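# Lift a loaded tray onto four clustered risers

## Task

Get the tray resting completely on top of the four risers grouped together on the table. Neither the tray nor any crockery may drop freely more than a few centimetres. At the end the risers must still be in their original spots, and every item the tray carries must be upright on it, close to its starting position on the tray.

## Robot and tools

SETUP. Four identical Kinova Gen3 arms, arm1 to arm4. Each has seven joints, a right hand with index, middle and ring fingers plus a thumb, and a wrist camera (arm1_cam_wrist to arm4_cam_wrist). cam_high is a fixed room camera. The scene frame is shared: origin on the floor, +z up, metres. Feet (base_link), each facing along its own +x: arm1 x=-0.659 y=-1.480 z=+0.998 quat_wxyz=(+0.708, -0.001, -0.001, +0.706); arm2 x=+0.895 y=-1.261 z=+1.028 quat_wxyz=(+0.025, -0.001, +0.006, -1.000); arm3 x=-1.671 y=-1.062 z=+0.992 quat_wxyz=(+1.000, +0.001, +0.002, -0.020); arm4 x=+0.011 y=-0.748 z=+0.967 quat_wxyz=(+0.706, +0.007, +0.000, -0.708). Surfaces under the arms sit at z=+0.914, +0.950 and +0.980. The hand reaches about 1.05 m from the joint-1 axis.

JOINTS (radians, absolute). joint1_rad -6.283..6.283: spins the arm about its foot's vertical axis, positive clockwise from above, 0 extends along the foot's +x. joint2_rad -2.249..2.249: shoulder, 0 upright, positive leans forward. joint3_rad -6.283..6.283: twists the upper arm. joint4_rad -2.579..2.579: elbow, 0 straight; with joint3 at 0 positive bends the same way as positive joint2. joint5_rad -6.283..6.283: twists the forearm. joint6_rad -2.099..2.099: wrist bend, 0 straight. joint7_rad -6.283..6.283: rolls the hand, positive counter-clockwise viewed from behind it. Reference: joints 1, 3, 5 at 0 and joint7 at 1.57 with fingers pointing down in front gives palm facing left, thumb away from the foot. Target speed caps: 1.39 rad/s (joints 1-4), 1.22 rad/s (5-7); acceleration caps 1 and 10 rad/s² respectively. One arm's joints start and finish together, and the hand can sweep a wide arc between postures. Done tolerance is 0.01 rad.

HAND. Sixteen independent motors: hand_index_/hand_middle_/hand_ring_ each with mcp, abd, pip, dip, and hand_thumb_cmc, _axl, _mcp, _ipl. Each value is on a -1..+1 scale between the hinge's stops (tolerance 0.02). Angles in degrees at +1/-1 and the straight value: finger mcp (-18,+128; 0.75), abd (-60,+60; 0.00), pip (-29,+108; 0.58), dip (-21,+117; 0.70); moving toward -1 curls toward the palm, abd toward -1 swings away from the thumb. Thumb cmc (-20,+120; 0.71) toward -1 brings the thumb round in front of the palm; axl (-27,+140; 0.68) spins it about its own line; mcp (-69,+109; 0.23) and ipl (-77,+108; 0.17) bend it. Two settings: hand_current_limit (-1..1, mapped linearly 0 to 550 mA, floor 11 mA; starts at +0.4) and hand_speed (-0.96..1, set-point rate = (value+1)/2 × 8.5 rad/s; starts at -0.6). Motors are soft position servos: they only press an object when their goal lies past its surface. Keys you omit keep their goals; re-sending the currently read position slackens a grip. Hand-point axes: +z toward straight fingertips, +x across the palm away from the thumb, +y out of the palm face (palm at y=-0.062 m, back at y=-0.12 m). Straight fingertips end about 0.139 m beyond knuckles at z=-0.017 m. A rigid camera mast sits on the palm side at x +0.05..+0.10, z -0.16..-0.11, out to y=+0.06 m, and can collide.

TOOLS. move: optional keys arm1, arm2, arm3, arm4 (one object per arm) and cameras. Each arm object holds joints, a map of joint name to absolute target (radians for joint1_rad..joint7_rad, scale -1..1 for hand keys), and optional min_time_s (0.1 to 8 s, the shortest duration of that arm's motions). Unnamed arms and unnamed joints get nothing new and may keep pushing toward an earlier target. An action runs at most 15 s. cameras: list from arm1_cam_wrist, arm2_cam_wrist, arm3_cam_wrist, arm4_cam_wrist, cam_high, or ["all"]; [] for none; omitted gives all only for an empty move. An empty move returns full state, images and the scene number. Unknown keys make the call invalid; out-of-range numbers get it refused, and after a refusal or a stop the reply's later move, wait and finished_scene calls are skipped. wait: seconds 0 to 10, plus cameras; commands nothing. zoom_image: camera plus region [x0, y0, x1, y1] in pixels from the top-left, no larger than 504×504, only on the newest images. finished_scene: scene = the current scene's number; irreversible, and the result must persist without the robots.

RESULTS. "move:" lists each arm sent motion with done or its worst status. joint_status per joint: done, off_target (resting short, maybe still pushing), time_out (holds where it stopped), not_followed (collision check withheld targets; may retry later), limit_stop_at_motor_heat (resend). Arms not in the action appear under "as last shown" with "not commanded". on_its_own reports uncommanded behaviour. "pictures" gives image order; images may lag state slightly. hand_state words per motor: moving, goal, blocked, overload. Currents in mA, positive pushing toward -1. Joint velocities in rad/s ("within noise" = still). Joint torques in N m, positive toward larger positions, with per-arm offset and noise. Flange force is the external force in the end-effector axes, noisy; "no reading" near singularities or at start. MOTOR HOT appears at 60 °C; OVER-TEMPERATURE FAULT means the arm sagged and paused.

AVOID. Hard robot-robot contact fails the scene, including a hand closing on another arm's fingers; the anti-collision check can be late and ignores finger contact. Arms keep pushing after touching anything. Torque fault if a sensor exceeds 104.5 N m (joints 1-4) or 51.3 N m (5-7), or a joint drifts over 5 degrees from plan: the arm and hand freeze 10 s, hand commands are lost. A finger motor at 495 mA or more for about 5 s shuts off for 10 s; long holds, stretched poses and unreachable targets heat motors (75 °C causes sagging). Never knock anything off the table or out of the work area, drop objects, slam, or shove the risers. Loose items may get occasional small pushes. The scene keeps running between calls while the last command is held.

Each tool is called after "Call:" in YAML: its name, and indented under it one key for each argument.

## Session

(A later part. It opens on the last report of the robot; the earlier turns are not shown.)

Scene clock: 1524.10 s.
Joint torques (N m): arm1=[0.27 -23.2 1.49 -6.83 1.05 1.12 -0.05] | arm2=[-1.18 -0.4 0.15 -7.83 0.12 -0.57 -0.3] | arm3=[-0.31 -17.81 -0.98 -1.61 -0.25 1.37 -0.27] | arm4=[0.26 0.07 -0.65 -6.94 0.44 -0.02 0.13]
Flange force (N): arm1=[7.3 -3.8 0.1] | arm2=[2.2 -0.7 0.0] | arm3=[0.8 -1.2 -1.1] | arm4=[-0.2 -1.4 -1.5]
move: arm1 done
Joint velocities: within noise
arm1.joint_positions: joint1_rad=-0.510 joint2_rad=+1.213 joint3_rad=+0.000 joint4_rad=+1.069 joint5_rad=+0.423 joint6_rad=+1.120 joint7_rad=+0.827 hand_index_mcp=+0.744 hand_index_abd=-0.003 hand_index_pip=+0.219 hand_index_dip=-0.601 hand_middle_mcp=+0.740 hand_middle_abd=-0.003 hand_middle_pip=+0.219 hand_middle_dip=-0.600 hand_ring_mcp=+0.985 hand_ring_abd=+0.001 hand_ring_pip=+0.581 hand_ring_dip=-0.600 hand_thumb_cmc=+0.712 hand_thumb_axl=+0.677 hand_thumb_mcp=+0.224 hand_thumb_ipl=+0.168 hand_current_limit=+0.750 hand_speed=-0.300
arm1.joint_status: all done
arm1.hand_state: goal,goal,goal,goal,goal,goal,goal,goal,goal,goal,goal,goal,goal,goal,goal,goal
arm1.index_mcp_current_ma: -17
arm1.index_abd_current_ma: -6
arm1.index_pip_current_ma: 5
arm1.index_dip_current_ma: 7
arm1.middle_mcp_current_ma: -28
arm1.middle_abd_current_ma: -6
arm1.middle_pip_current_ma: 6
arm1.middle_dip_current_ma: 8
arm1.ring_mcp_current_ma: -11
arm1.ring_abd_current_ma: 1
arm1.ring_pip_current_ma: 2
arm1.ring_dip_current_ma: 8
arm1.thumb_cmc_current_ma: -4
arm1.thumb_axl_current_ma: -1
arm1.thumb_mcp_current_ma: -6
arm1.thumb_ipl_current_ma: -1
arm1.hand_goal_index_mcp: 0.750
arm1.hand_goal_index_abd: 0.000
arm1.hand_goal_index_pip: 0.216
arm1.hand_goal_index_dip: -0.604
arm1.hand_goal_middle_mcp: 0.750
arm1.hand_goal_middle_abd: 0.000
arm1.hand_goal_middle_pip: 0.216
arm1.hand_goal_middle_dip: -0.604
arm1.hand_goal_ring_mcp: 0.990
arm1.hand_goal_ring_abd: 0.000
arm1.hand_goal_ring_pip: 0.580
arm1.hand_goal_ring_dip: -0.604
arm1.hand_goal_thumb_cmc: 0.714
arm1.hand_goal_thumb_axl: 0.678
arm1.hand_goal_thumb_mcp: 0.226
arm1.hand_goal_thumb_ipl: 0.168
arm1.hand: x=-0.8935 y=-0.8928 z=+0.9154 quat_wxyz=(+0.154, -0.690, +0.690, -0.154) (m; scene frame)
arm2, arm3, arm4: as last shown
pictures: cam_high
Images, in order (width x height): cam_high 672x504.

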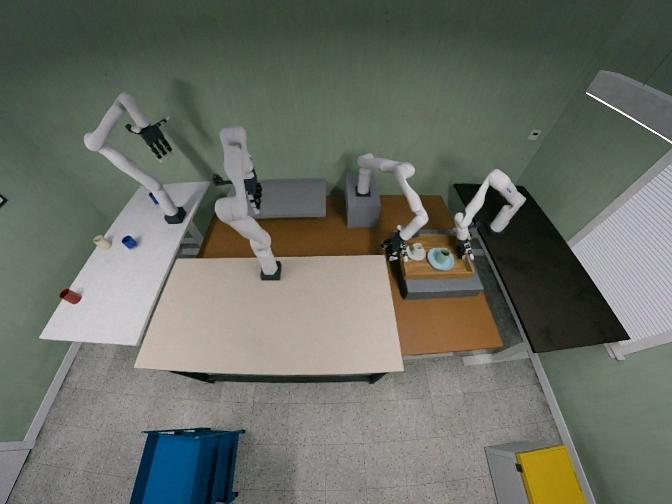

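Call:
move:
  arm1: {"joints":{"joint1_rad":-0.5101,"joint2_rad":0.9972,"joint4_rad":1.0530,"joint5_rad":0.3899,"joint6_rad":1.3327,"joint7_rad":0.9241},"min_time_s":3}
  arm3: {"joints":{"joint1_rad":-0.3693,"joint2_rad":1.0312,"joint4_rad":1.5825,"joint5_rad":-0.1704,"joint6_rad":0.9504,"joint7_rad":-3.3412},"min_time_s":3}
  cameras: ["cam_high","arm3_cam_wrist"]

Call:
zoom_image:
  camera: "cam_high"
  region: [390, 225, 490, 305]

Scene clock: 1535.40 s.
Joint torques (N m): arm1=[0.23 -22.47 1.38 -8.03 1.26 1.03 -0.03] | arm2=[-1.19 -0.42 0.13 -7.87 0.14 -0.58 -0.3] | arm3=[-0.33 -19.28 -0.94 -2.47 -0.32 1.39 -0.3] | arm4=[0.28 0.05 -0.61 -6.97 0.48 0 0.14]
Flange force (N): arm1=[8.0 -3.3 2.1] | arm2=[2.3 -0.8 0.1] | arm3=[0.8 -1.3 -1.0] | arm4=[-0.2 -1.2 -1.4]
move: arm1 done; arm3 done
Joint velocities: within noise
arm1.joint_positions: joint1_rad=-0.510 joint2_rad=+0.997 joint3_rad=+0.000 joint4_rad=+1.053 joint5_rad=+0.390 joint6_rad=+1.333 joint7_rad=+0.924 hand_index_mcp=+0.744 hand_index_abd=-0.003 hand_index_pip=+0.219 hand_index_dip=-0.601 hand_middle_mcp=+0.740 hand_middle_abd=-0.003 hand_middle_pip=+0.219 hand_middle_dip=-0.600 hand_ring_mcp=+0.985 hand_ring_abd=+0.001 hand_ring_pip=+0.581 hand_ring_dip=-0.600 hand_thumb_cmc=+0.712 hand_thumb_axl=+0.677 hand_thumb_mcp=+0.224 hand_thumb_ipl=+0.168 hand_current_limit=+0.750 hand_speed=-0.300
arm1.joint_status: all done
arm1.hand_state: goal,goal,goal,goal,goal,goal,goal,goal,goal,goal,goal,goal,goal,goal,goal,goal
arm1.index_mcp_current_ma: -17
arm1.index_abd_current_ma: -6
arm1.index_pip_current_ma: 5
arm1.index_dip_current_ma: 7
arm1.middle_mcp_current_ma: -28
arm1.middle_abd_current_ma: -6
arm1.middle_pip_current_ma: 6
arm1.middle_dip_current_ma: 8
arm1.ring_mcp_current_ma: -12
arm1.ring_abd_current_ma: 1
arm1.ring_pip_current_ma: 2
arm1.ring_dip_current_ma: 8
arm1.thumb_cmc_current_ma: -4
arm1.thumb_axl_current_ma: -1
arm1.thumb_mcp_current_ma: -6
arm1.thumb_ipl_current_ma: -1
arm1.hand_goal_index_mcp: 0.750
arm1.hand_goal_index_abd: 0.000
arm1.hand_goal_index_pip: 0.216
arm1.hand_goal_index_dip: -0.604
arm1.hand_goal_middle_mcp: 0.750
arm1.hand_goal_middle_abd: 0.000
arm1.hand_goal_middle_pip: 0.216
arm1.hand_goal_middle_dip: -0.604
arm1.hand_goal_ring_mcp: 0.990
arm1.hand_goal_ring_abd: 0.000
arm1.hand_goal_ring_pip: 0.580
arm1.hand_goal_ring_dip: -0.604
arm1.hand_goal_thumb_cmc: 0.714
arm1.hand_goal_thumb_axl: 0.678
arm1.hand_goal_thumb_mcp: 0.226
arm1.hand_goal_thumb_ipl: 0.168
arm1.hand: x=-0.8939 y=-0.8928 z=+1.0565 quat_wxyz=(+0.154, -0.690, +0.690, -0.154) (m; scene frame)
arm2, arm4: as last shown
arm3.joint_positions: joint1_rad=-0.369 joint2_rad=+1.031 joint3_rad=+0.000 joint4_rad=+1.583 joint5_rad=-0.170 joint6_rad=+0.950 joint7_rad=-3.341 hand_index_mcp=+0.993 hand_index_abd=-0.002 hand_index_pip=+0.583 hand_index_dip=-0.499 hand_middle_mcp=+0.993 hand_middle_abd=-0.002 hand_middle_pip=+0.584 hand_middle_dip=-0.499 hand_ring_mcp=-0.485 hand_ring_abd=+0.003 hand_ring_pip=-0.852 hand_ring_dip=+0.697 hand_thumb_cmc=+0.716 hand_thumb_axl=+0.677 hand_thumb_mcp=+0.224 hand_thumb_ipl=+0.168 hand_current_limit=+0.750 hand_speed=-0.300
arm3.joint_status: all done
arm3.hand_state: goal,goal,goal,goal,goal,goal,goal,goal,goal,goal,goal,goal,goal,goal,goal,goal
arm3.index_mcp_current_ma: 0
arm3.index_abd_current_ma: 0
arm3.index_pip_current_ma: 0
arm3.index_dip_current_ma: 0
arm3.middle_mcp_current_ma: 0
arm3.middle_abd_current_ma: 0
arm3.middle_pip_current_ma: 0
arm3.middle_dip_current_ma: 0
arm3.ring_mcp_current_ma: 7
arm3.ring_abd_current_ma: 0
arm3.ring_pip_current_ma: 0
arm3.ring_dip_current_ma: 0
arm3.thumb_cmc_current_ma: 0
arm3.thumb_axl_current_ma: 0
arm3.thumb_mcp_current_ma: 0
arm3.thumb_ipl_current_ma: 0
arm3.hand_goal_index_mcp: 0.990
arm3.hand_goal_index_abd: 0.000
arm3.hand_goal_index_pip: 0.580
arm3.hand_goal_index_dip: -0.502
arm3.hand_goal_middle_mcp: 0.990
arm3.hand_goal_middle_abd: 0.000
arm3.hand_goal_middle_pip: 0.580
arm3.hand_goal_middle_dip: -0.502
arm3.hand_goal_ring_mcp: -0.500
arm3.hand_goal_ring_abd: 0.000
arm3.hand_goal_ring_pip: -0.850
arm3.hand_goal_ring_dip: 0.700
arm3.hand_goal_thumb_cmc: 0.714
arm3.hand_goal_thumb_axl: 0.678
arm3.hand_goal_thumb_mcp: 0.226
arm3.hand_goal_thumb_ipl: 0.168
arm3.hand: x=-1.3765 y=-0.8946 z=+0.9827 quat_wxyz=(+0.154, +0.690, -0.689, -0.156) (m; scene frame)
pictures: arm3_cam_wrist, cam_high
Images, in order (width x height): arm3_cam_wrist 672x504, cam_high 672x504.

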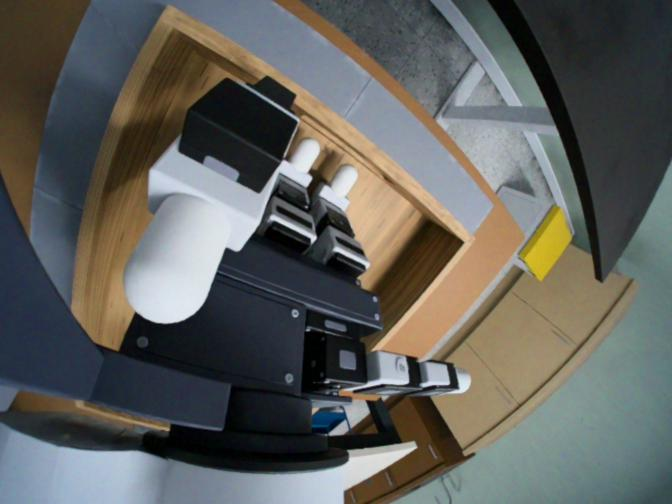

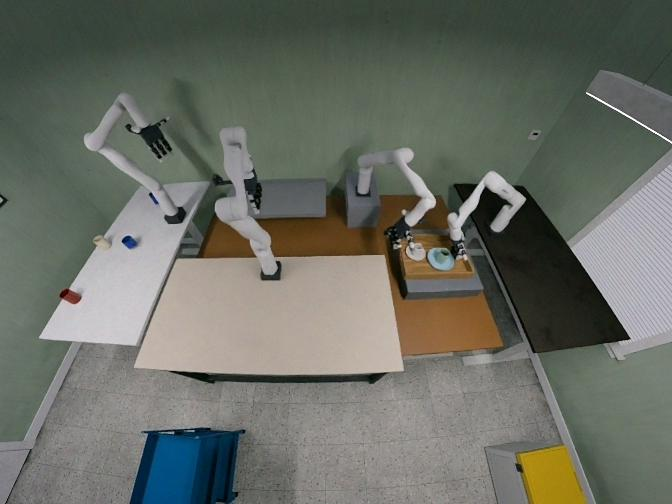

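Scaled by 5.040 from the camera's 672x504 image, which has a finer 960x720 frame.

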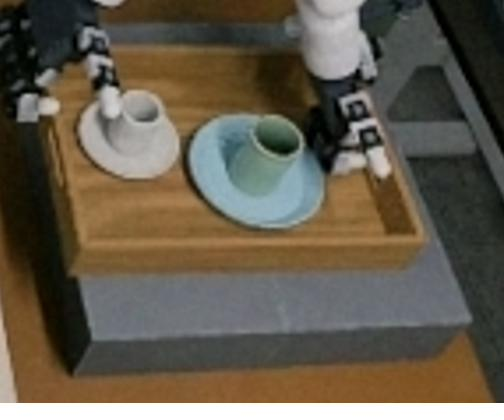

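Call:
zoom_image:
  camera: "arm3_cam_wrist"
  region: [330, 130, 580, 380]

Call:
zoom_image:
  camera: "cam_high"
  region: [392, 225, 432, 305]

Scaled by 2.016 from the camera's 672x504 image, which has a finer 960x720 frame.

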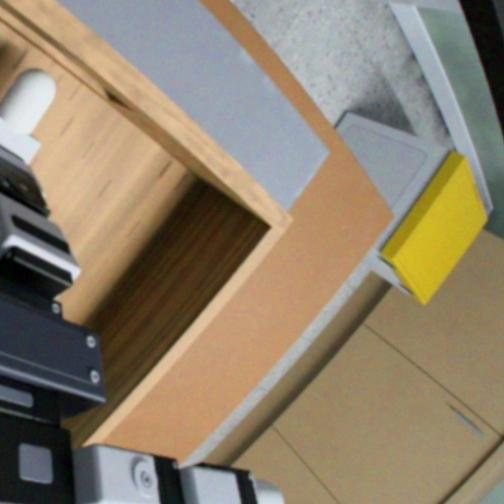

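Scaled by 6.300 from the camera's 672x504 image, which has a finer 960x720 frame.

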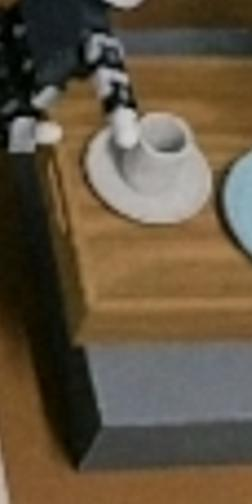

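Call:
move:
  arm3: {"joints":{"joint1_rad":-0.3683,"joint2_rad":0.7652,"joint4_rad":1.5685,"joint5_rad":-0.1452,"joint6_rad":1.2270,"joint7_rad":-3.3917},"min_time_s":3}
  cameras: ["cam_high","arm1_cam_wrist"]

Call:
zoom_image:
  camera: "cam_high"
  region: [392, 250, 432, 310]

Call:
zoom_image:
  camera: "cam_high"
  region: [390, 225, 490, 305]

Scene clock: 1613.80 s.
Joint torques (N m): arm1=[0.29 -22.45 1.33 -7.98 1.2 1.06 -0.08] | arm2=[-1.18 -0.41 0.15 -7.89 0.14 -0.54 -0.31] | arm3=[-0.3 -17.92 -1.04 -4.26 -0.39 1.35 -0.28] | arm4=[0.3 0.02 -0.75 -6.92 0.47 -0.04 0.17]
Flange force (N): arm1=[7.8 -3.3 2.0] | arm2=[2.3 -0.7 0.3] | arm3=[0.8 -1.2 -1.4] | arm4=[-0.2 -1.6 -1.7]
move: arm3 done
Joint velocities: within noise
arm1, arm2, arm4: as last shown
arm3.joint_positions: joint1_rad=-0.368 joint2_rad=+0.765 joint3_rad=+0.000 joint4_rad=+1.568 joint5_rad=-0.145 joint6_rad=+1.227 joint7_rad=-3.392 hand_index_mcp=+0.993 hand_index_abd=-0.002 hand_index_pip=+0.583 hand_index_dip=-0.499 hand_middle_mcp=+0.993 hand_middle_abd=-0.002 hand_middle_pip=+0.584 hand_middle_dip=-0.499 hand_ring_mcp=-0.485 hand_ring_abd=+0.003 hand_ring_pip=-0.852 hand_ring_dip=+0.697 hand_thumb_cmc=+0.716 hand_thumb_axl=+0.677 hand_thumb_mcp=+0.224 hand_thumb_ipl=+0.168 hand_current_limit=+0.750 hand_speed=-0.300
arm3.joint_status: all done
arm3.hand_state: goal,goal,goal,goal,goal,goal,goal,goal,goal,goal,goal,goal,goal,goal,goal,goal
arm3.index_mcp_current_ma: 0
arm3.index_abd_current_ma: 0
arm3.index_pip_current_ma: 0
arm3.index_dip_current_ma: 0
arm3.middle_mcp_current_ma: 0
arm3.middle_abd_current_ma: 0
arm3.middle_pip_current_ma: 0
arm3.middle_dip_current_ma: 0
arm3.ring_mcp_current_ma: 7
arm3.ring_abd_current_ma: 0
arm3.ring_pip_current_ma: 0
arm3.ring_dip_current_ma: 0
arm3.thumb_cmc_current_ma: 0
arm3.thumb_axl_current_ma: 0
arm3.thumb_mcp_current_ma: 0
arm3.thumb_ipl_current_ma: 0
arm3.hand_goal_index_mcp: 0.990
arm3.hand_goal_index_abd: 0.000
arm3.hand_goal_index_pip: 0.580
arm3.hand_goal_index_dip: -0.502
arm3.hand_goal_middle_mcp: 0.990
arm3.hand_goal_middle_abd: 0.000
arm3.hand_goal_middle_pip: 0.580
arm3.hand_goal_middle_dip: -0.502
arm3.hand_goal_ring_mcp: -0.500
arm3.hand_goal_ring_abd: 0.000
arm3.hand_goal_ring_pip: -0.850
arm3.hand_goal_ring_dip: 0.700
arm3.hand_goal_thumb_cmc: 0.714
arm3.hand_goal_thumb_axl: 0.678
arm3.hand_goal_thumb_mcp: 0.226
arm3.hand_goal_thumb_ipl: 0.168
arm3.hand: x=-1.3762 y=-0.8958 z=+1.1242 quat_wxyz=(+0.154, +0.690, -0.690, -0.155) (m; scene frame)
pictures: arm1_cam_wrist, cam_high
Images, in order (width x height): arm1_cam_wrist 672x504, cam_high 672x504.

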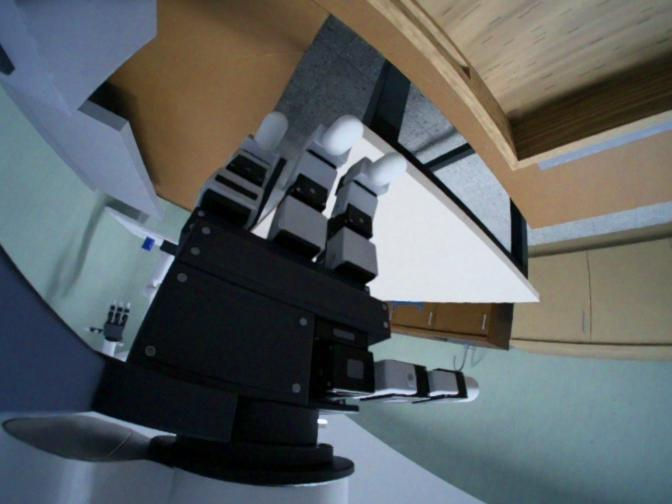

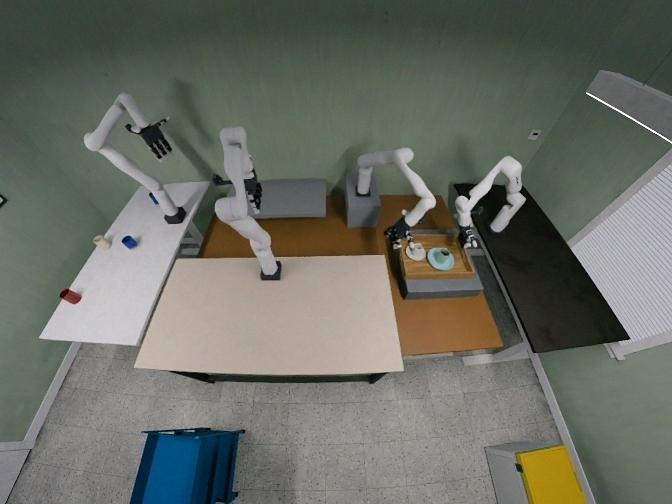

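Scaled by 8.400 from the camera's 672x504 image, which has a finer 960x720 frame.

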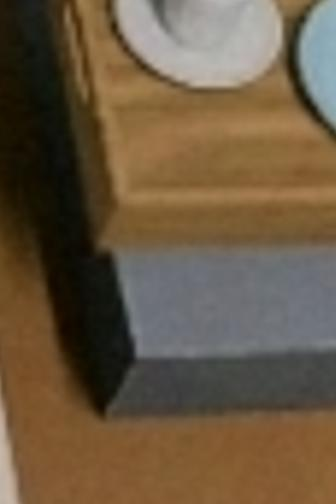

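Scaled by 5.040 from the camera's 672x504 image, which has a finer 960x720 frame.

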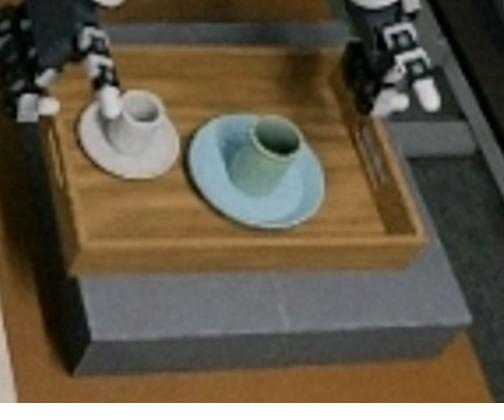

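Call:
zoom_image:
  camera: "arm1_cam_wrist"
  region: [372, 0, 672, 240]

Call:
zoom_image:
  camera: "cam_high"
  region: [455, 235, 495, 300]

Scaled by 1.680 from the camera's 672x504 image, which has a finer 960x720 frame.

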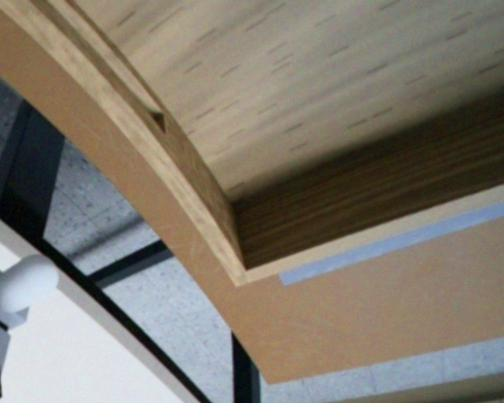

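Scaled by 7.754 from the camera's 672x504 image, which has a finer 960x720 frame.

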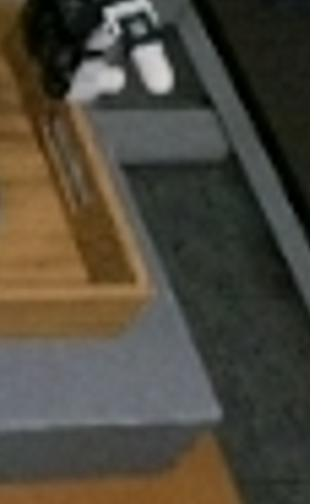

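Call:
move:
  arm1: {"joints":{"joint1_rad":-0.5101,"joint2_rad":1.2128,"joint4_rad":1.0689,"joint5_rad":0.4229,"joint6_rad":1.1199,"joint7_rad":0.8270},"min_time_s":3}
  arm3: {"joints":{"joint1_rad":-0.3693,"joint2_rad":1.0312,"joint4_rad":1.5825,"joint5_rad":-0.1704,"joint6_rad":0.9504,"joint7_rad":-3.3412},"min_time_s":3}

Call:
move:
  arm1: {"joints":{"joint1_rad":-0.5971,"joint2_rad":1.2856,"joint4_rad":0.8759,"joint5_rad":0.3769,"joint6_rad":1.2575,"joint7_rad":0.8087},"min_time_s":3.5}
  arm3: {"joints":{"joint1_rad":-0.4010,"joint2_rad":0.9775,"joint4_rad":1.7592,"joint5_rad":-0.2042,"joint6_rad":0.8267,"joint7_rad":-3.3318},"min_time_s":3.5}
  cameras: ["cam_high"]

Call:
zoom_image:
  camera: "cam_high"
  region: [385, 220, 495, 310]

Scene clock: 1667.50 s.
Joint torques (N m): arm1=[0.2 -23.26 1.47 -6.83 1.07 1.15 -0.06] | arm2=[-1.13 -0.39 0.12 -7.87 0.13 -0.57 -0.32] | arm3=[-0.33 -19.22 -1.01 -2.48 -0.3 1.38 -0.26] | arm4=[0.25 0.03 -0.69 -6.97 0.45 -0.07 0.13]
Flange force (N): arm1=[7.2 -3.8 0.3] | arm2=[2.3 -0.8 0.2] | arm3=[0.8 -1.2 -1.1] | arm4=[-0.1 -1.5 -1.5]
move: arm1 done; arm3 done
Joint velocities: within noise
arm1.joint_positions: joint1_rad=-0.510 joint2_rad=+1.213 joint3_rad=+0.000 joint4_rad=+1.069 joint5_rad=+0.423 joint6_rad=+1.120 joint7_rad=+0.827 hand_index_mcp=+0.744 hand_index_abd=-0.003 hand_index_pip=+0.219 hand_index_dip=-0.601 hand_middle_mcp=+0.740 hand_middle_abd=-0.003 hand_middle_pip=+0.219 hand_middle_dip=-0.600 hand_ring_mcp=+0.985 hand_ring_abd=+0.001 hand_ring_pip=+0.581 hand_ring_dip=-0.600 hand_thumb_cmc=+0.712 hand_thumb_axl=+0.677 hand_thumb_mcp=+0.224 hand_thumb_ipl=+0.168 hand_current_limit=+0.750 hand_speed=-0.300
arm1.joint_status: all done
arm1.hand_state: goal,goal,goal,goal,goal,goal,goal,goal,goal,goal,goal,goal,goal,goal,goal,goal
arm1.index_mcp_current_ma: -17
arm1.index_abd_current_ma: -6
arm1.index_pip_current_ma: 5
arm1.index_dip_current_ma: 7
arm1.middle_mcp_current_ma: -27
arm1.middle_abd_current_ma: -6
arm1.middle_pip_current_ma: 6
arm1.middle_dip_current_ma: 8
arm1.ring_mcp_current_ma: -12
arm1.ring_abd_current_ma: 1
arm1.ring_pip_current_ma: 2
arm1.ring_dip_current_ma: 8
arm1.thumb_cmc_current_ma: -4
arm1.thumb_axl_current_ma: -1
arm1.thumb_mcp_current_ma: -6
arm1.thumb_ipl_current_ma: -1
arm1.hand_goal_index_mcp: 0.750
arm1.hand_goal_index_abd: 0.000
arm1.hand_goal_index_pip: 0.216
arm1.hand_goal_index_dip: -0.604
arm1.hand_goal_middle_mcp: 0.750
arm1.hand_goal_middle_abd: 0.000
arm1.hand_goal_middle_pip: 0.216
arm1.hand_goal_middle_dip: -0.604
arm1.hand_goal_ring_mcp: 0.990
arm1.hand_goal_ring_abd: 0.000
arm1.hand_goal_ring_pip: 0.580
arm1.hand_goal_ring_dip: -0.604
arm1.hand_goal_thumb_cmc: 0.714
arm1.hand_goal_thumb_axl: 0.678
arm1.hand_goal_thumb_mcp: 0.226
arm1.hand_goal_thumb_ipl: 0.168
arm1.hand: x=-0.8935 y=-0.8927 z=+0.9154 quat_wxyz=(+0.154, -0.690, +0.690, -0.154) (m; scene frame)
arm2, arm4: as last shown
arm3.joint_positions: joint1_rad=-0.369 joint2_rad=+1.031 joint3_rad=+0.000 joint4_rad=+1.583 joint5_rad=-0.170 joint6_rad=+0.950 joint7_rad=-3.341 hand_index_mcp=+0.993 hand_index_abd=-0.002 hand_index_pip=+0.583 hand_index_dip=-0.499 hand_middle_mcp=+0.993 hand_middle_abd=-0.002 hand_middle_pip=+0.583 hand_middle_dip=-0.499 hand_ring_mcp=-0.485 hand_ring_abd=+0.003 hand_ring_pip=-0.852 hand_ring_dip=+0.697 hand_thumb_cmc=+0.716 hand_thumb_axl=+0.677 hand_thumb_mcp=+0.224 hand_thumb_ipl=+0.168 hand_current_limit=+0.750 hand_speed=-0.300
arm3.joint_status: all done
arm3.hand_state: goal,goal,goal,goal,goal,goal,goal,goal,goal,goal,goal,goal,goal,goal,goal,goal
arm3.index_mcp_current_ma: 0
arm3.index_abd_current_ma: 0
arm3.index_pip_current_ma: 0
arm3.index_dip_current_ma: 0
arm3.middle_mcp_current_ma: 0
arm3.middle_abd_current_ma: 0
arm3.middle_pip_current_ma: 0
arm3.middle_dip_current_ma: 0
arm3.ring_mcp_current_ma: 6
arm3.ring_abd_current_ma: 0
arm3.ring_pip_current_ma: 0
arm3.ring_dip_current_ma: 0
arm3.thumb_cmc_current_ma: 0
arm3.thumb_axl_current_ma: 0
arm3.thumb_mcp_current_ma: 0
arm3.thumb_ipl_current_ma: 0
arm3.hand_goal_index_mcp: 0.990
arm3.hand_goal_index_abd: 0.000
arm3.hand_goal_index_pip: 0.580
arm3.hand_goal_index_dip: -0.502
arm3.hand_goal_middle_mcp: 0.990
arm3.hand_goal_middle_abd: 0.000
arm3.hand_goal_middle_pip: 0.580
arm3.hand_goal_middle_dip: -0.502
arm3.hand_goal_ring_mcp: -0.500
arm3.hand_goal_ring_abd: 0.000
arm3.hand_goal_ring_pip: -0.850
arm3.hand_goal_ring_dip: 0.700
arm3.hand_goal_thumb_cmc: 0.714
arm3.hand_goal_thumb_axl: 0.678
arm3.hand_goal_thumb_mcp: 0.226
arm3.hand_goal_thumb_ipl: 0.168
arm3.hand: x=-1.3765 y=-0.8946 z=+0.9827 quat_wxyz=(+0.154, +0.690, -0.689, -0.156) (m; scene frame)
pictures: none

Scene clock: 1671.30 s.
Joint torques (N m): arm1=[0.15 -24.13 1.46 -7.37 1.14 1.15 -0.05] | arm2=[-1.17 -0.4 0.15 -7.86 0.11 -0.56 -0.32] | arm3=[-0.3 -17.81 -1.03 -1.61 -0.25 1.36 -0.24] | arm4=[0.26 0.03 -0.68 -6.96 0.46 0 0.14]
Flange force (N): arm1=[8.5 -5.5 0.8] | arm2=[2.2 -0.8 0.1] | arm3=[0.8 -1.2 -1.2] | arm4=[-0.2 -1.4 -1.4]
move: arm1 done; arm3 done
Joint velocities: within noise
arm1.joint_positions: joint1_rad=-0.597 joint2_rad=+1.286 joint3_rad=+0.000 joint4_rad=+0.876 joint5_rad=+0.377 joint6_rad=+1.258 joint7_rad=+0.809 hand_index_mcp=+0.744 hand_index_abd=-0.003 hand_index_pip=+0.219 hand_index_dip=-0.601 hand_middle_mcp=+0.740 hand_middle_abd=-0.003 hand_middle_pip=+0.219 hand_middle_dip=-0.600 hand_ring_mcp=+0.985 hand_ring_abd=+0.001 hand_ring_pip=+0.581 hand_ring_dip=-0.600 hand_thumb_cmc=+0.712 hand_thumb_axl=+0.677 hand_thumb_mcp=+0.224 hand_thumb_ipl=+0.168 hand_current_limit=+0.750 hand_speed=-0.300
arm1.joint_status: all done
arm1.hand_state: goal,goal,goal,goal,goal,goal,goal,goal,goal,goal,goal,goal,goal,goal,goal,goal
arm1.index_mcp_current_ma: -17
arm1.index_abd_current_ma: -6
arm1.index_pip_current_ma: 5
arm1.index_dip_current_ma: 7
arm1.middle_mcp_current_ma: -27
arm1.middle_abd_current_ma: -6
arm1.middle_pip_current_ma: 6
arm1.middle_dip_current_ma: 8
arm1.ring_mcp_current_ma: -12
arm1.ring_abd_current_ma: 1
arm1.ring_pip_current_ma: 2
arm1.ring_dip_current_ma: 8
arm1.thumb_cmc_current_ma: -4
arm1.thumb_axl_current_ma: -1
arm1.thumb_mcp_current_ma: -6
arm1.thumb_ipl_current_ma: -1
arm1.hand_goal_index_mcp: 0.750
arm1.hand_goal_index_abd: 0.000
arm1.hand_goal_index_pip: 0.216
arm1.hand_goal_index_dip: -0.604
arm1.hand_goal_middle_mcp: 0.750
arm1.hand_goal_middle_abd: 0.000
arm1.hand_goal_middle_pip: 0.216
arm1.hand_goal_middle_dip: -0.604
arm1.hand_goal_ring_mcp: 0.990
arm1.hand_goal_ring_abd: 0.000
arm1.hand_goal_ring_pip: 0.580
arm1.hand_goal_ring_dip: -0.604
arm1.hand_goal_thumb_cmc: 0.714
arm1.hand_goal_thumb_axl: 0.678
arm1.hand_goal_thumb_mcp: 0.226
arm1.hand_goal_thumb_ipl: 0.168
arm1.hand: x=-0.9597 y=-0.8927 z=+0.9163 quat_wxyz=(+0.154, -0.690, +0.690, -0.154) (m; scene frame)
arm2, arm4: as last shown
arm3.joint_positions: joint1_rad=-0.401 joint2_rad=+0.978 joint3_rad=+0.000 joint4_rad=+1.759 joint5_rad=-0.204 joint6_rad=+0.827 joint7_rad=-3.332 hand_index_mcp=+0.993 hand_index_abd=-0.002 hand_index_pip=+0.583 hand_index_dip=-0.499 hand_middle_mcp=+0.993 hand_middle_abd=-0.002 hand_middle_pip=+0.583 hand_middle_dip=-0.499 hand_ring_mcp=-0.485 hand_ring_abd=+0.003 hand_ring_pip=-0.852 hand_ring_dip=+0.697 hand_thumb_cmc=+0.716 hand_thumb_axl=+0.677 hand_thumb_mcp=+0.224 hand_thumb_ipl=+0.168 hand_current_limit=+0.750 hand_speed=-0.300
arm3.joint_status: all done
arm3.hand_state: goal,goal,goal,goal,goal,goal,goal,goal,goal,goal,goal,goal,goal,goal,goal,goal
arm3.index_mcp_current_ma: 0
arm3.index_abd_current_ma: 0
arm3.index_pip_current_ma: 0
arm3.index_dip_current_ma: 0
arm3.middle_mcp_current_ma: 0
arm3.middle_abd_current_ma: 0
arm3.middle_pip_current_ma: 0
arm3.middle_dip_current_ma: 0
arm3.ring_mcp_current_ma: 6
arm3.ring_abd_current_ma: 0
arm3.ring_pip_current_ma: 0
arm3.ring_dip_current_ma: 0
arm3.thumb_cmc_current_ma: 0
arm3.thumb_axl_current_ma: 0
arm3.thumb_mcp_current_ma: 0
arm3.thumb_ipl_current_ma: 0
arm3.hand_goal_index_mcp: 0.990
arm3.hand_goal_index_abd: 0.000
arm3.hand_goal_index_pip: 0.580
arm3.hand_goal_index_dip: -0.502
arm3.hand_goal_middle_mcp: 0.990
arm3.hand_goal_middle_abd: 0.000
arm3.hand_goal_middle_pip: 0.580
arm3.hand_goal_middle_dip: -0.502
arm3.hand_goal_ring_mcp: -0.500
arm3.hand_goal_ring_abd: 0.000
arm3.hand_goal_ring_pip: -0.850
arm3.hand_goal_ring_dip: 0.700
arm3.hand_goal_thumb_cmc: 0.714
arm3.hand_goal_thumb_axl: 0.678
arm3.hand_goal_thumb_mcp: 0.226
arm3.hand_goal_thumb_ipl: 0.168
arm3.hand: x=-1.4249 y=-0.8956 z=+0.9845 quat_wxyz=(+0.154, +0.690, -0.690, -0.155) (m; scene frame)
pictures: cam_high
Images, in order (width x height): cam_high 672x504.

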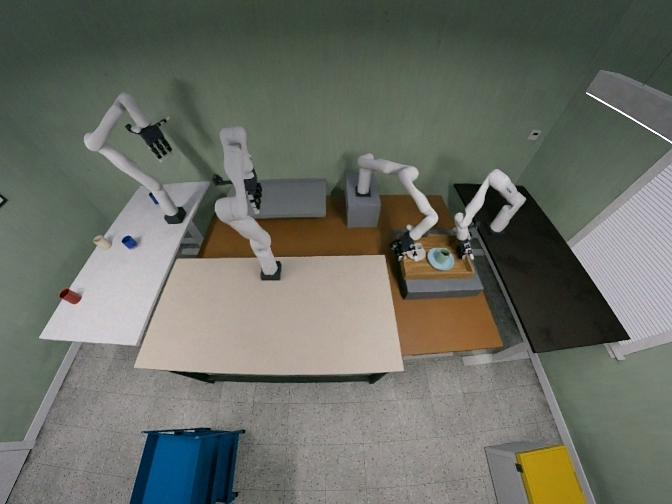

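Scaled by 4.582 from the camera's 672x504 image, which has a finer 960x720 frame.

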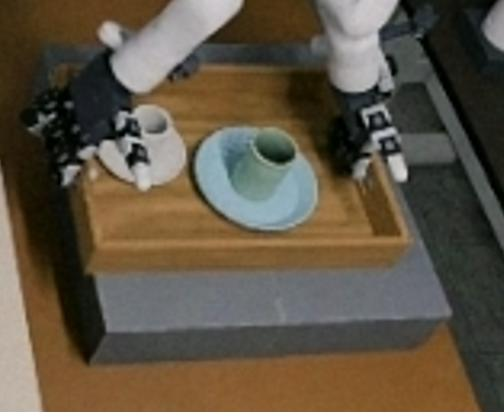

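Call:
move:
  arm1: {"joints":{"joint1_rad":-0.5971,"joint2_rad":1.2357,"joint4_rad":0.8880,"joint5_rad":0.3727,"joint6_rad":1.2926,"joint7_rad":0.8232},"min_time_s":4}
  arm3: {"joints":{"joint1_rad":-0.4010,"joint2_rad":0.9116,"joint4_rad":1.7682,"joint5_rad":-0.1944,"joint6_rad":0.8826,"joint7_rad":-3.3467},"min_time_s":4}

Scene clock: 1678.73 s.
Joint torques (N m): arm1=[-0.14 -33.43 3 -11.41 2.46 1.92 -0.21] | arm2=[-1.22 -0.39 0.14 -7.85 0.12 -0.57 -0.31] | arm3=[-0.19 -22.53 -1.72 -2.38 -0.85 3.35 -0.09] | arm4=[0.28 0.04 -0.7 -6.91 0.52 -0.04 0.17]
Flange force (N): arm1=[10.4 -0.6 15.4] | arm2=[2.3 -0.8 0.1] | arm3=[0.8 -6.8 12.1] | arm4=[-0.2 -1.4 -1.7]
move: arm1 done; arm3 done
Joint velocities: within noise
arm1.joint_positions: joint1_rad=-0.597 joint2_rad=+1.236 joint3_rad=+0.000 joint4_rad=+0.888 joint5_rad=+0.373 joint6_rad=+1.293 joint7_rad=+0.823 hand_index_mcp=+0.749 hand_index_abd=+0.001 hand_index_pip=+0.247 hand_index_dip=-0.574 hand_middle_mcp=+0.747 hand_middle_abd=+0.002 hand_middle_pip=+0.242 hand_middle_dip=-0.577 hand_ring_mcp=+0.985 hand_ring_abd=+0.001 hand_ring_pip=+0.581 hand_ring_dip=-0.600 hand_thumb_cmc=+0.712 hand_thumb_axl=+0.677 hand_thumb_mcp=+0.224 hand_thumb_ipl=+0.168 hand_current_limit=+0.750 hand_speed=-0.300
arm1.joint_status: all done
arm1.hand_state: goal,goal,blocked,blocked,goal,goal,blocked,blocked,goal,goal,goal,goal,goal,goal,goal,goal
arm1.index_mcp_current_ma: -2
arm1.index_abd_current_ma: 2
arm1.index_pip_current_ma: 97
arm1.index_dip_current_ma: 97
arm1.middle_mcp_current_ma: -7
arm1.middle_abd_current_ma: 3
arm1.middle_pip_current_ma: 82
arm1.middle_dip_current_ma: 86
arm1.ring_mcp_current_ma: -12
arm1.ring_abd_current_ma: 1
arm1.ring_pip_current_ma: 2
arm1.ring_dip_current_ma: 8
arm1.thumb_cmc_current_ma: -4
arm1.thumb_axl_current_ma: -1
arm1.thumb_mcp_current_ma: -6
arm1.thumb_ipl_current_ma: -1
arm1.hand_goal_index_mcp: 0.750
arm1.hand_goal_index_abd: 0.000
arm1.hand_goal_index_pip: 0.216
arm1.hand_goal_index_dip: -0.604
arm1.hand_goal_middle_mcp: 0.750
arm1.hand_goal_middle_abd: 0.000
arm1.hand_goal_middle_pip: 0.216
arm1.hand_goal_middle_dip: -0.604
arm1.hand_goal_ring_mcp: 0.990
arm1.hand_goal_ring_abd: 0.000
arm1.hand_goal_ring_pip: 0.580
arm1.hand_goal_ring_dip: -0.604
arm1.hand_goal_thumb_cmc: 0.714
arm1.hand_goal_thumb_axl: 0.678
arm1.hand_goal_thumb_mcp: 0.226
arm1.hand_goal_thumb_ipl: 0.168
arm1.hand: x=-0.9599 y=-0.8927 z=+0.9462 quat_wxyz=(+0.154, -0.690, +0.690, -0.154) (m; scene frame)
arm2, arm4: as last shown
arm3.joint_positions: joint1_rad=-0.401 joint2_rad=+0.912 joint3_rad=+0.000 joint4_rad=+1.768 joint5_rad=-0.194 joint6_rad=+0.883 joint7_rad=-3.347 hand_index_mcp=+0.999 hand_index_abd=-0.001 hand_index_pip=+0.613 hand_index_dip=-0.469 hand_middle_mcp=+0.999 hand_middle_abd=-0.001 hand_middle_pip=+0.608 hand_middle_dip=-0.477 hand_ring_mcp=-0.485 hand_ring_abd=+0.003 hand_ring_pip=-0.852 hand_ring_dip=+0.697 hand_thumb_cmc=+0.716 hand_thumb_axl=+0.677 hand_thumb_mcp=+0.224 hand_thumb_ipl=+0.168 hand_current_limit=+0.750 hand_speed=-0.300
arm3.joint_status: all done
arm3.hand_state: goal,goal,blocked,blocked,goal,goal,blocked,blocked,goal,goal,goal,goal,goal,goal,goal,goal
arm3.index_mcp_current_ma: 3
arm3.index_abd_current_ma: 0
arm3.index_pip_current_ma: 25
arm3.index_dip_current_ma: 25
arm3.middle_mcp_current_ma: 3
arm3.middle_abd_current_ma: 0
arm3.middle_pip_current_ma: 18
arm3.middle_dip_current_ma: 15
arm3.ring_mcp_current_ma: 6
arm3.ring_abd_current_ma: 0
arm3.ring_pip_current_ma: 0
arm3.ring_dip_current_ma: 0
arm3.thumb_cmc_current_ma: 0
arm3.thumb_axl_current_ma: 0
arm3.thumb_mcp_current_ma: 0
arm3.thumb_ipl_current_ma: 0
arm3.hand_goal_index_mcp: 0.990
arm3.hand_goal_index_abd: 0.000
arm3.hand_goal_index_pip: 0.580
arm3.hand_goal_index_dip: -0.502
arm3.hand_goal_middle_mcp: 0.990
arm3.hand_goal_middle_abd: 0.000
arm3.hand_goal_middle_pip: 0.580
arm3.hand_goal_middle_dip: -0.502
arm3.hand_goal_ring_mcp: -0.500
arm3.hand_goal_ring_abd: 0.000
arm3.hand_goal_ring_pip: -0.850
arm3.hand_goal_ring_dip: 0.700
arm3.hand_goal_thumb_cmc: 0.714
arm3.hand_goal_thumb_axl: 0.678
arm3.hand_goal_thumb_mcp: 0.226
arm3.hand_goal_thumb_ipl: 0.168
arm3.hand: x=-1.4248 y=-0.8957 z=+1.0145 quat_wxyz=(+0.154, +0.690, -0.690, -0.155) (m; scene frame)
pictures: none

Call:
move:
  arm1: {"joints":{"joint1_rad":-0.6418,"joint2_rad":1.2935,"joint4_rad":0.7458,"joint5_rad":0.3524,"joint6_rad":1.3854,"joint7_rad":0.8164},"min_time_s":3.5}
  arm3: {"joints":{"joint1_rad":-0.4309,"joint2_rad":0.8766,"joint4_rad":1.8934,"joint5_rad":-0.2282,"joint6_rad":0.7918,"joint7_rad":-3.3372},"min_time_s":3.5}
  cameras: ["cam_high"]

Call:
zoom_image:
  camera: "cam_high"
  region: [392, 250, 432, 310]

Call:
zoom_image:
  camera: "cam_high"
  region: [455, 235, 495, 300]

Scene clock: 1686.50 s.
Joint torques (N m): arm1=[-0.31 -34.23 2.75 -11.97 2.44 1.83 -0.2] | arm2=[-1.13 -0.44 0.13 -7.89 0.13 -0.58 -0.32] | arm3=[-0.1 -21.06 -1.64 -1.59 -0.77 3.26 -0.15] | arm4=[0.22 0.03 -0.62 -6.96 0.46 -0.01 0.16]
Flange force (N): arm1=[12.5 -2.9 16.1] | arm2=[2.3 -0.8 0.2] | arm3=[1.0 -6.4 12.2] | arm4=[-0.3 -1.1 -1.4]
move: arm1 done; arm3 done
Joint velocities: within noise
arm1.joint_positions: joint1_rad=-0.642 joint2_rad=+1.293 joint3_rad=+0.000 joint4_rad=+0.746 joint5_rad=+0.352 joint6_rad=+1.385 joint7_rad=+0.816 hand_index_mcp=+0.748 hand_index_abd=+0.001 hand_index_pip=+0.247 hand_index_dip=-0.574 hand_middle_mcp=+0.747 hand_middle_abd=+0.001 hand_middle_pip=+0.242 hand_middle_dip=-0.577 hand_ring_mcp=+0.985 hand_ring_abd=+0.001 hand_ring_pip=+0.581 hand_ring_dip=-0.600 hand_thumb_cmc=+0.712 hand_thumb_axl=+0.677 hand_thumb_mcp=+0.224 hand_thumb_ipl=+0.168 hand_current_limit=+0.750 hand_speed=-0.300
arm1.joint_status: all done
arm1.hand_state: goal,goal,blocked,blocked,goal,goal,blocked,blocked,goal,goal,goal,goal,goal,goal,goal,goal
arm1.index_mcp_current_ma: -4
arm1.index_abd_current_ma: 1
arm1.index_pip_current_ma: 99
arm1.index_dip_current_ma: 98
arm1.middle_mcp_current_ma: -7
arm1.middle_abd_current_ma: 2
arm1.middle_pip_current_ma: 82
arm1.middle_dip_current_ma: 86
arm1.ring_mcp_current_ma: -12
arm1.ring_abd_current_ma: 1
arm1.ring_pip_current_ma: 2
arm1.ring_dip_current_ma: 8
arm1.thumb_cmc_current_ma: -4
arm1.thumb_axl_current_ma: -1
arm1.thumb_mcp_current_ma: -6
arm1.thumb_ipl_current_ma: -1
arm1.hand_goal_index_mcp: 0.750
arm1.hand_goal_index_abd: 0.000
arm1.hand_goal_index_pip: 0.216
arm1.hand_goal_index_dip: -0.604
arm1.hand_goal_middle_mcp: 0.750
arm1.hand_goal_middle_abd: 0.000
arm1.hand_goal_middle_pip: 0.216
arm1.hand_goal_middle_dip: -0.604
arm1.hand_goal_ring_mcp: 0.990
arm1.hand_goal_ring_abd: 0.000
arm1.hand_goal_ring_pip: 0.580
arm1.hand_goal_ring_dip: -0.604
arm1.hand_goal_thumb_cmc: 0.714
arm1.hand_goal_thumb_axl: 0.678
arm1.hand_goal_thumb_mcp: 0.226
arm1.hand_goal_thumb_ipl: 0.168
arm1.hand: x=-0.9968 y=-0.8927 z=+0.9461 quat_wxyz=(+0.154, -0.690, +0.690, -0.154) (m; scene frame)
arm2, arm4: as last shown
arm3.joint_positions: joint1_rad=-0.431 joint2_rad=+0.877 joint3_rad=+0.000 joint4_rad=+1.893 joint5_rad=-0.228 joint6_rad=+0.792 joint7_rad=-3.337 hand_index_mcp=+0.999 hand_index_abd=-0.002 hand_index_pip=+0.614 hand_index_dip=-0.469 hand_middle_mcp=+0.999 hand_middle_abd=-0.001 hand_middle_pip=+0.608 hand_middle_dip=-0.477 hand_ring_mcp=-0.485 hand_ring_abd=+0.003 hand_ring_pip=-0.852 hand_ring_dip=+0.697 hand_thumb_cmc=+0.716 hand_thumb_axl=+0.677 hand_thumb_mcp=+0.224 hand_thumb_ipl=+0.168 hand_current_limit=+0.750 hand_speed=-0.300
arm3.joint_status: all done
arm3.hand_state: goal,goal,blocked,blocked,goal,goal,blocked,blocked,goal,goal,goal,goal,goal,goal,goal,goal
arm3.index_mcp_current_ma: 3
arm3.index_abd_current_ma: 0
arm3.index_pip_current_ma: 26
arm3.index_dip_current_ma: 25
arm3.middle_mcp_current_ma: 3
arm3.middle_abd_current_ma: 0
arm3.middle_pip_current_ma: 18
arm3.middle_dip_current_ma: 15
arm3.ring_mcp_current_ma: 6
arm3.ring_abd_current_ma: 0
arm3.ring_pip_current_ma: 0
arm3.ring_dip_current_ma: 0
arm3.thumb_cmc_current_ma: 0
arm3.thumb_axl_current_ma: 0
arm3.thumb_mcp_current_ma: 0
arm3.thumb_ipl_current_ma: 0
arm3.hand_goal_index_mcp: 0.990
arm3.hand_goal_index_abd: 0.000
arm3.hand_goal_index_pip: 0.580
arm3.hand_goal_index_dip: -0.502
arm3.hand_goal_middle_mcp: 0.990
arm3.hand_goal_middle_abd: 0.000
arm3.hand_goal_middle_pip: 0.580
arm3.hand_goal_middle_dip: -0.502
arm3.hand_goal_ring_mcp: -0.500
arm3.hand_goal_ring_abd: 0.000
arm3.hand_goal_ring_pip: -0.850
arm3.hand_goal_ring_dip: 0.700
arm3.hand_goal_thumb_cmc: 0.714
arm3.hand_goal_thumb_axl: 0.678
arm3.hand_goal_thumb_mcp: 0.226
arm3.hand_goal_thumb_ipl: 0.168
arm3.hand: x=-1.4618 y=-0.8956 z=+1.0147 quat_wxyz=(+0.154, +0.690, -0.690, -0.155) (m; scene frame)
pictures: cam_high
Images, in order (width x height): cam_high 672x504.

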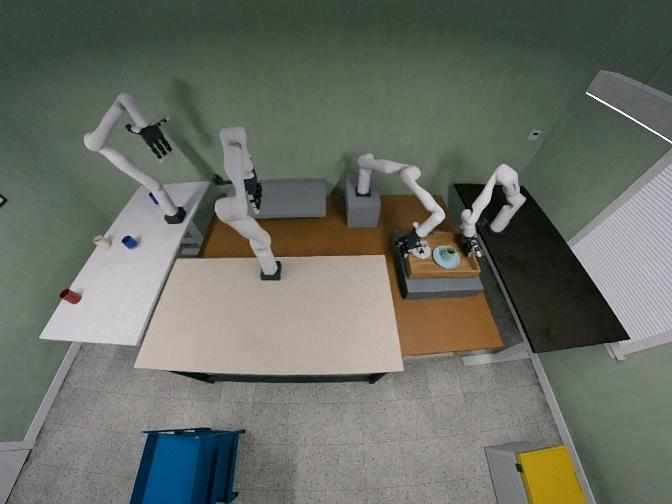

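Scaled by 8.400 from the camera's 672x504 image, which has a finer 960x720 frame.

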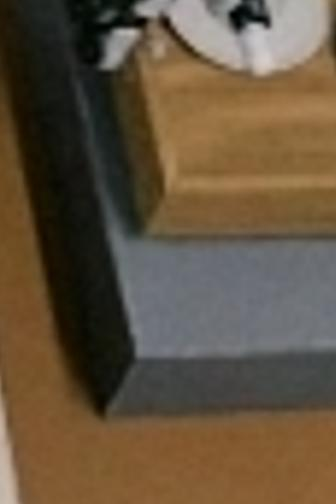

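Scaled by 7.754 from the camera's 672x504 image, which has a finer 960x720 frame.

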